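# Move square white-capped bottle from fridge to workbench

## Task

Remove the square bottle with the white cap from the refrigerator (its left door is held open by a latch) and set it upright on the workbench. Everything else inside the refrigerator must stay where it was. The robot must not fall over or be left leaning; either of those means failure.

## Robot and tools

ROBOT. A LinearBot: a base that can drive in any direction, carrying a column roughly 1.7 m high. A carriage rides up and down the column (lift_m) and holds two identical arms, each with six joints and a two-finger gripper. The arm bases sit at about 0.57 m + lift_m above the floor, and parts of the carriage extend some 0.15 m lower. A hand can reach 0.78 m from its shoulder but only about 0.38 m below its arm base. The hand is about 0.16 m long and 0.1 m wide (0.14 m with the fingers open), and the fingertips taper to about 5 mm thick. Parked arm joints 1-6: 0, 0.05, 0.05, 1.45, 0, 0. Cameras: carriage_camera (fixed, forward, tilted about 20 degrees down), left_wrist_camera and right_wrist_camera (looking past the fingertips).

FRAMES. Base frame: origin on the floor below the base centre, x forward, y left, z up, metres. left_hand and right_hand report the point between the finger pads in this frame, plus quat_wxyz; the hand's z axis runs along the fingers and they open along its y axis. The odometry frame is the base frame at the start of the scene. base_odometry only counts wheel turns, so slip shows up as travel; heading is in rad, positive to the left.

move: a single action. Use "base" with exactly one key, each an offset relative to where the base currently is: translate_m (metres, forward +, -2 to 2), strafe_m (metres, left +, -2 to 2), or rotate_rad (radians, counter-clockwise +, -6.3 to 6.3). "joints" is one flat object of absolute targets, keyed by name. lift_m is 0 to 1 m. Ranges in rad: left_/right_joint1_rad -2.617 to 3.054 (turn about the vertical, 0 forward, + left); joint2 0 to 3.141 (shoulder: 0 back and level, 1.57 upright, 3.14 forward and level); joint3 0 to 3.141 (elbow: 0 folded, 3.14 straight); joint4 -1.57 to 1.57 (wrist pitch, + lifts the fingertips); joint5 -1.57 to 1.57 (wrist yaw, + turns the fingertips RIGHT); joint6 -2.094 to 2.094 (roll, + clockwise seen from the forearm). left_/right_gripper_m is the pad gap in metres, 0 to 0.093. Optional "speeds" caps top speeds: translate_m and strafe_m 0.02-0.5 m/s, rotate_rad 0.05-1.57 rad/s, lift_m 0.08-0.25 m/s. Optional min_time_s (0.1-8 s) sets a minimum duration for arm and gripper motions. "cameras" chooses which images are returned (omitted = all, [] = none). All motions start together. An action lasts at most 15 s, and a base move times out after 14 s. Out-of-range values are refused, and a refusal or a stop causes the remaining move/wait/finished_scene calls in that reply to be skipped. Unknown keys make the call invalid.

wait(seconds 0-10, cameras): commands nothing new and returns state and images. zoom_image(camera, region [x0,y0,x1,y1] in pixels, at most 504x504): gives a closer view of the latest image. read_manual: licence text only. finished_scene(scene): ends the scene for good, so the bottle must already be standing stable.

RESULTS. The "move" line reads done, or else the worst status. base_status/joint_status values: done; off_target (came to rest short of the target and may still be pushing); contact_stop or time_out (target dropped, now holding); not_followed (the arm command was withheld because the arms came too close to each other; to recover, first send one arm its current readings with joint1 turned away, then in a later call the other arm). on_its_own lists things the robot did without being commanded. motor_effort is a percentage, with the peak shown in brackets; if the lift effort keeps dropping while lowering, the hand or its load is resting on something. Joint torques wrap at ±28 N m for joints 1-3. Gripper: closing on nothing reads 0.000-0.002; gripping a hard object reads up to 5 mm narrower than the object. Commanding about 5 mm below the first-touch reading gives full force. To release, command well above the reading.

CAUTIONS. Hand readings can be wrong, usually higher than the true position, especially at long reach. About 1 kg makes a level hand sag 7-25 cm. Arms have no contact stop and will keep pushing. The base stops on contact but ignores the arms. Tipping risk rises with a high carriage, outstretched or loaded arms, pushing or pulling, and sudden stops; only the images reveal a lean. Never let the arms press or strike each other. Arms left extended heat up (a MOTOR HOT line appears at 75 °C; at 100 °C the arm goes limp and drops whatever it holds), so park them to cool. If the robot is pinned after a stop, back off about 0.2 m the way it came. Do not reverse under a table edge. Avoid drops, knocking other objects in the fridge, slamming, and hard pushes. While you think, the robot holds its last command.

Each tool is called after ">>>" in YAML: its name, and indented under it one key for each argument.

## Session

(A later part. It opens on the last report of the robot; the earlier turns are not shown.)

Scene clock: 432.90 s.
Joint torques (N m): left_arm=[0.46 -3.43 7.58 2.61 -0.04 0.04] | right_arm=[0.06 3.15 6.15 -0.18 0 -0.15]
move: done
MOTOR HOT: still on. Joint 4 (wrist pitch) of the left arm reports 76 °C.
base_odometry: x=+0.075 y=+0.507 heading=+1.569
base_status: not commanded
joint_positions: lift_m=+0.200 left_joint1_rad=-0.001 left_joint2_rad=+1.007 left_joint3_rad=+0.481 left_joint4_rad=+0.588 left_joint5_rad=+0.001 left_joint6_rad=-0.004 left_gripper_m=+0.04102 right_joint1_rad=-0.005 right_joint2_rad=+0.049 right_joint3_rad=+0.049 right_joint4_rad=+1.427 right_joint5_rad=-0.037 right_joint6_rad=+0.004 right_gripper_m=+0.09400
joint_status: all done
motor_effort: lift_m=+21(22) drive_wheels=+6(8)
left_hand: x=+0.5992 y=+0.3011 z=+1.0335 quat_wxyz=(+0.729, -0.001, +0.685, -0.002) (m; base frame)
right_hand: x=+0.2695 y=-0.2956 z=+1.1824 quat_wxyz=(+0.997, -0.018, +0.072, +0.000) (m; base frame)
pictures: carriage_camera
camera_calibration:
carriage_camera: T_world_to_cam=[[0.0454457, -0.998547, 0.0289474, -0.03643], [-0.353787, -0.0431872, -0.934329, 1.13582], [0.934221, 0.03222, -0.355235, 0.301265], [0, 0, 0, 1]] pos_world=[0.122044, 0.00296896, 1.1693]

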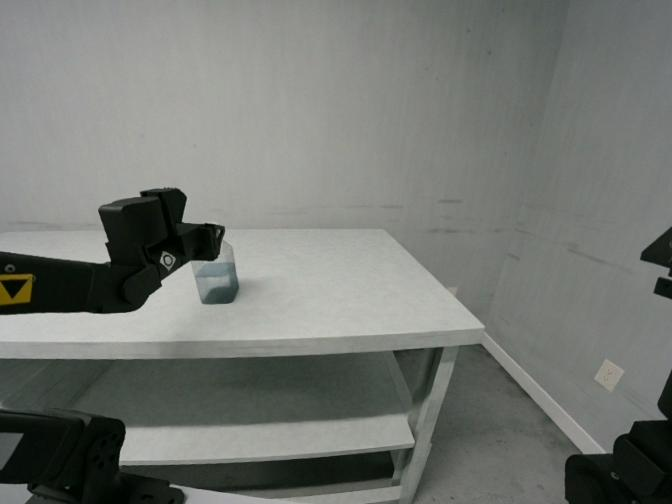

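>>> move:
  joints: {"lift_m": 0.208, "left_joint4_rad": 0.575}
  speeds: {"lift_m": 0.08}
  min_time_s: 0.8
  cameras: []

>>> move:
  joints: {"left_gripper_m": 0.075}
  min_time_s: 2.0
  cameras: ["carriage_camera", "left_wrist_camera"]

>>> zoom_image:
  camera: "carriage_camera"
  region: [80, 180, 380, 400]

Scene clock: 453.70 s.
Joint torques (N m): left_arm=[0.43 -3.7 7.62 2.44 -0.04 0.04] | right_arm=[0.06 3.19 6.16 -0.17 0 -0.15]
move: done
MOTOR HOT: cleared for the motors of the left arm.
base_odometry: x=+0.075 y=+0.507 heading=+1.569
base_status: not commanded
joint_positions: lift_m=+0.208 left_joint1_rad=-0.001 left_joint2_rad=+1.010 left_joint3_rad=+0.481 left_joint4_rad=+0.560 left_joint5_rad=+0.001 left_joint6_rad=-0.004 left_gripper_m=+0.04102 right_joint1_rad=-0.005 right_joint2_rad=+0.049 right_joint3_rad=+0.049 right_joint4_rad=+1.427 right_joint5_rad=-0.037 right_joint6_rad=+0.004 right_gripper_m=+0.09400
joint_status: all done
motor_effort: lift_m=+26(32) drive_wheels=+5(9)
left_hand: x=+0.6001 y=+0.3011 z=+1.0327 quat_wxyz=(+0.718, -0.001, +0.696, -0.002) (m; base frame)
right_hand: x=+0.2695 y=-0.2956 z=+1.1897 quat_wxyz=(+0.997, -0.018, +0.072, +0.000) (m; base frame)
pictures: none
No camera images: "cameras" was empty.

Scene clock: 456.00 s.
Joint torques (N m): left_arm=[0.42 -3.73 7.65 2.42 -0.03 0.04] | right_arm=[0.06 3.18 6.15 -0.17 0.01 -0.15]
move: done
base_odometry: x=+0.075 y=+0.507 heading=+1.569
base_status: not commanded
joint_positions: lift_m=+0.208 left_joint1_rad=-0.001 left_joint2_rad=+1.010 left_joint3_rad=+0.481 left_joint4_rad=+0.562 left_joint5_rad=+0.000 left_joint6_rad=-0.004 left_gripper_m=+0.07488 right_joint1_rad=-0.005 right_joint2_rad=+0.049 right_joint3_rad=+0.049 right_joint4_rad=+1.427 right_joint5_rad=-0.037 right_joint6_rad=+0.004 right_gripper_m=+0.09400
joint_status: all done
motor_effort: lift_m=+26(26) drive_wheels=-6(10)
left_hand: x=+0.6000 y=+0.3012 z=+1.0332 quat_wxyz=(+0.718, -0.001, +0.696, -0.002) (m; base frame)
right_hand: x=+0.2695 y=-0.2956 z=+1.1897 quat_wxyz=(+0.997, -0.018, +0.072, +0.000) (m; base frame)
pictures: carriage_camera, left_wrist_camera
camera_calibration:
carriage_camera: T_world_to_cam=[[0.0454457, -0.998547, 0.0289474, -0.0366423], [-0.353787, -0.0431872, -0.934329, 1.14267], [0.934221, 0.03222, -0.355235, 0.30387], [0, 0, 0, 1]] pos_world=[0.122044, 0.00296896, 1.17664]
left_wrist_camera: T_world_to_cam=[[0.00273871, -0.999336, 0.0363212, 0.26057], [-0.580864, -0.0311553, -0.813404, 1.19772], [0.813996, -0.01887, -0.580564, 0.240384], [0, 0, 0, 1]] pos_world=[0.499326, 0.302249, 1.10432]

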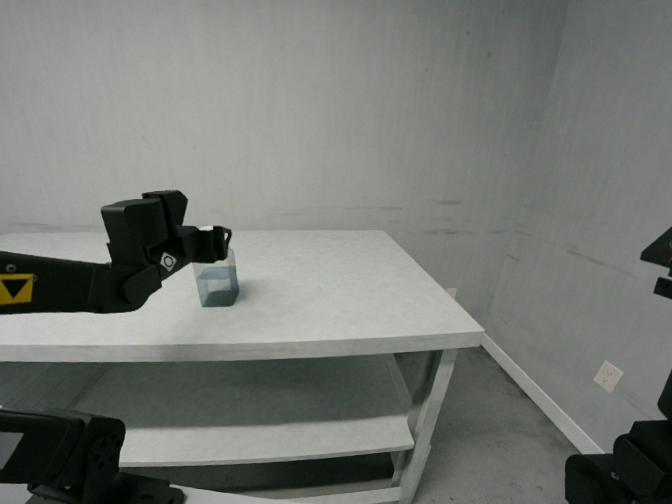

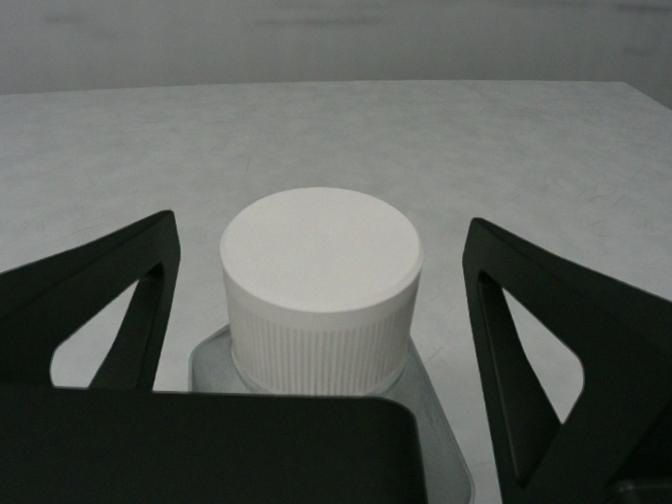

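Scaled by 1.680 from the camera's 672x504 image, which has a finer 960x720 frame.

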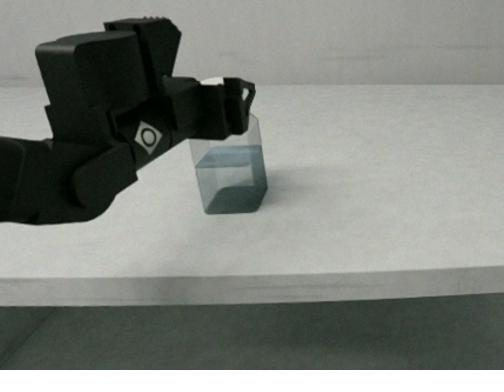

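Released, standing. Back off.

>>> move:
  base: {"translate_m": -0.25}
  speeds: {"translate_m": 0.15}
  cameras: ["carriage_camera"]

>>> move:
  joints: {"left_joint1_rad": 0, "left_joint2_rad": 0.05, "left_joint3_rad": 0.05, "left_joint4_rad": 1.45, "left_joint5_rad": 0, "left_joint6_rad": 0}
  min_time_s: 2
  cameras: ["carriage_camera"]

Scene clock: 468.90 s.
Joint torques (N m): left_arm=[0.43 -3.63 7.58 2.39 -0.04 0.05] | right_arm=[0.06 3.19 6.13 -0.16 0.01 -0.15]
move: done
base_odometry: x=+0.074 y=+0.257 heading=+1.570
base_status: done
joint_positions: lift_m=+0.208 left_joint1_rad=-0.001 left_joint2_rad=+1.010 left_joint3_rad=+0.481 left_joint4_rad=+0.564 left_joint5_rad=+0.000 left_joint6_rad=-0.004 left_gripper_m=+0.07488 right_joint1_rad=-0.005 right_joint2_rad=+0.049 right_joint3_rad=+0.049 right_joint4_rad=+1.426 right_joint5_rad=-0.037 right_joint6_rad=+0.004 right_gripper_m=+0.09400
joint_status: not commanded
motor_effort: lift_m=+26(26) drive_wheels=-5(13)
left_hand: x=+0.5999 y=+0.3012 z=+1.0341 quat_wxyz=(+0.720, -0.001, +0.694, -0.002) (m; base frame)
right_hand: x=+0.2698 y=-0.2956 z=+1.1897 quat_wxyz=(+0.997, -0.018, +0.073, +0.000) (m; base frame)
pictures: carriage_camera
camera_calibration:
carriage_camera: T_world_to_cam=[[0.0454457, -0.998547, 0.0289474, -0.0366423], [-0.353787, -0.0431872, -0.934329, 1.14267], [0.934221, 0.03222, -0.355235, 0.30387], [0, 0, 0, 1]] pos_world=[0.122044, 0.00296896, 1.17664]

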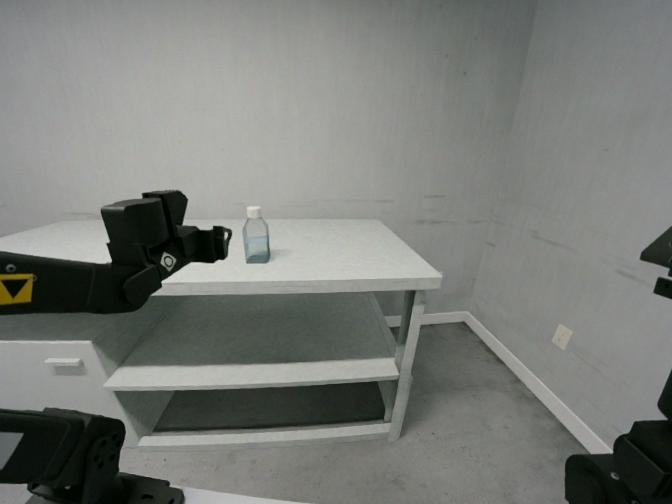

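Scene clock: 471.23 s.
Joint torques (N m): left_arm=[0.46 3.17 3.74 0.03 -0.03 0.05] | right_arm=[0.06 3.18 6.16 -0.16 0 -0.15]
move: done
base_odometry: x=+0.074 y=+0.257 heading=+1.570
base_status: not commanded
joint_positions: lift_m=+0.208 left_joint1_rad=-0.001 left_joint2_rad=+0.056 left_joint3_rad=+0.060 left_joint4_rad=+1.439 left_joint5_rad=+0.000 left_joint6_rad=-0.004 left_gripper_m=+0.07488 right_joint1_rad=-0.005 right_joint2_rad=+0.049 right_joint3_rad=+0.049 right_joint4_rad=+1.426 right_joint5_rad=-0.037 right_joint6_rad=+0.004 right_gripper_m=+0.09400
joint_status: all done
motor_effort: lift_m=+26(26) drive_wheels=-4(10)
left_hand: x=+0.2652 y=+0.3017 z=+1.1933 quat_wxyz=(+0.998, +0.000, +0.063, -0.003) (m; base frame)
right_hand: x=+0.2698 y=-0.2956 z=+1.1897 quat_wxyz=(+0.997, -0.018, +0.073, +0.000) (m; base frame)
pictures: carriage_camera
camera_calibration:
carriage_camera: T_world_to_cam=[[0.0454457, -0.998547, 0.0289474, -0.0366423], [-0.353787, -0.0431872, -0.934329, 1.14267], [0.934221, 0.03222, -0.355235, 0.30387], [0, 0, 0, 1]] pos_world=[0.122044, 0.00296896, 1.17663]

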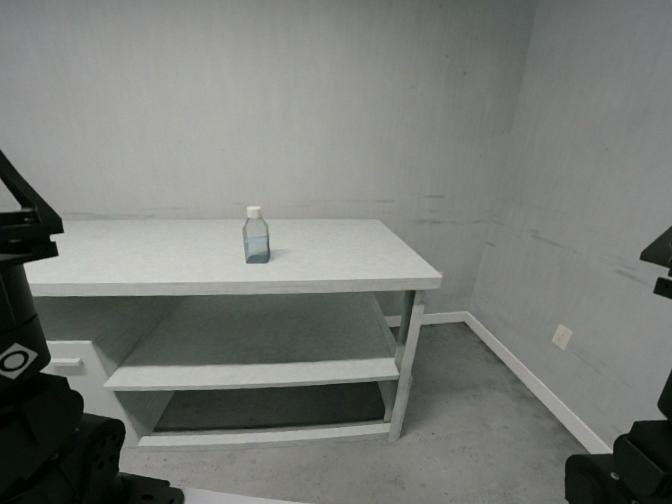

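>>> finished_scene:
  scene: 1

The scene is finished: the task was done.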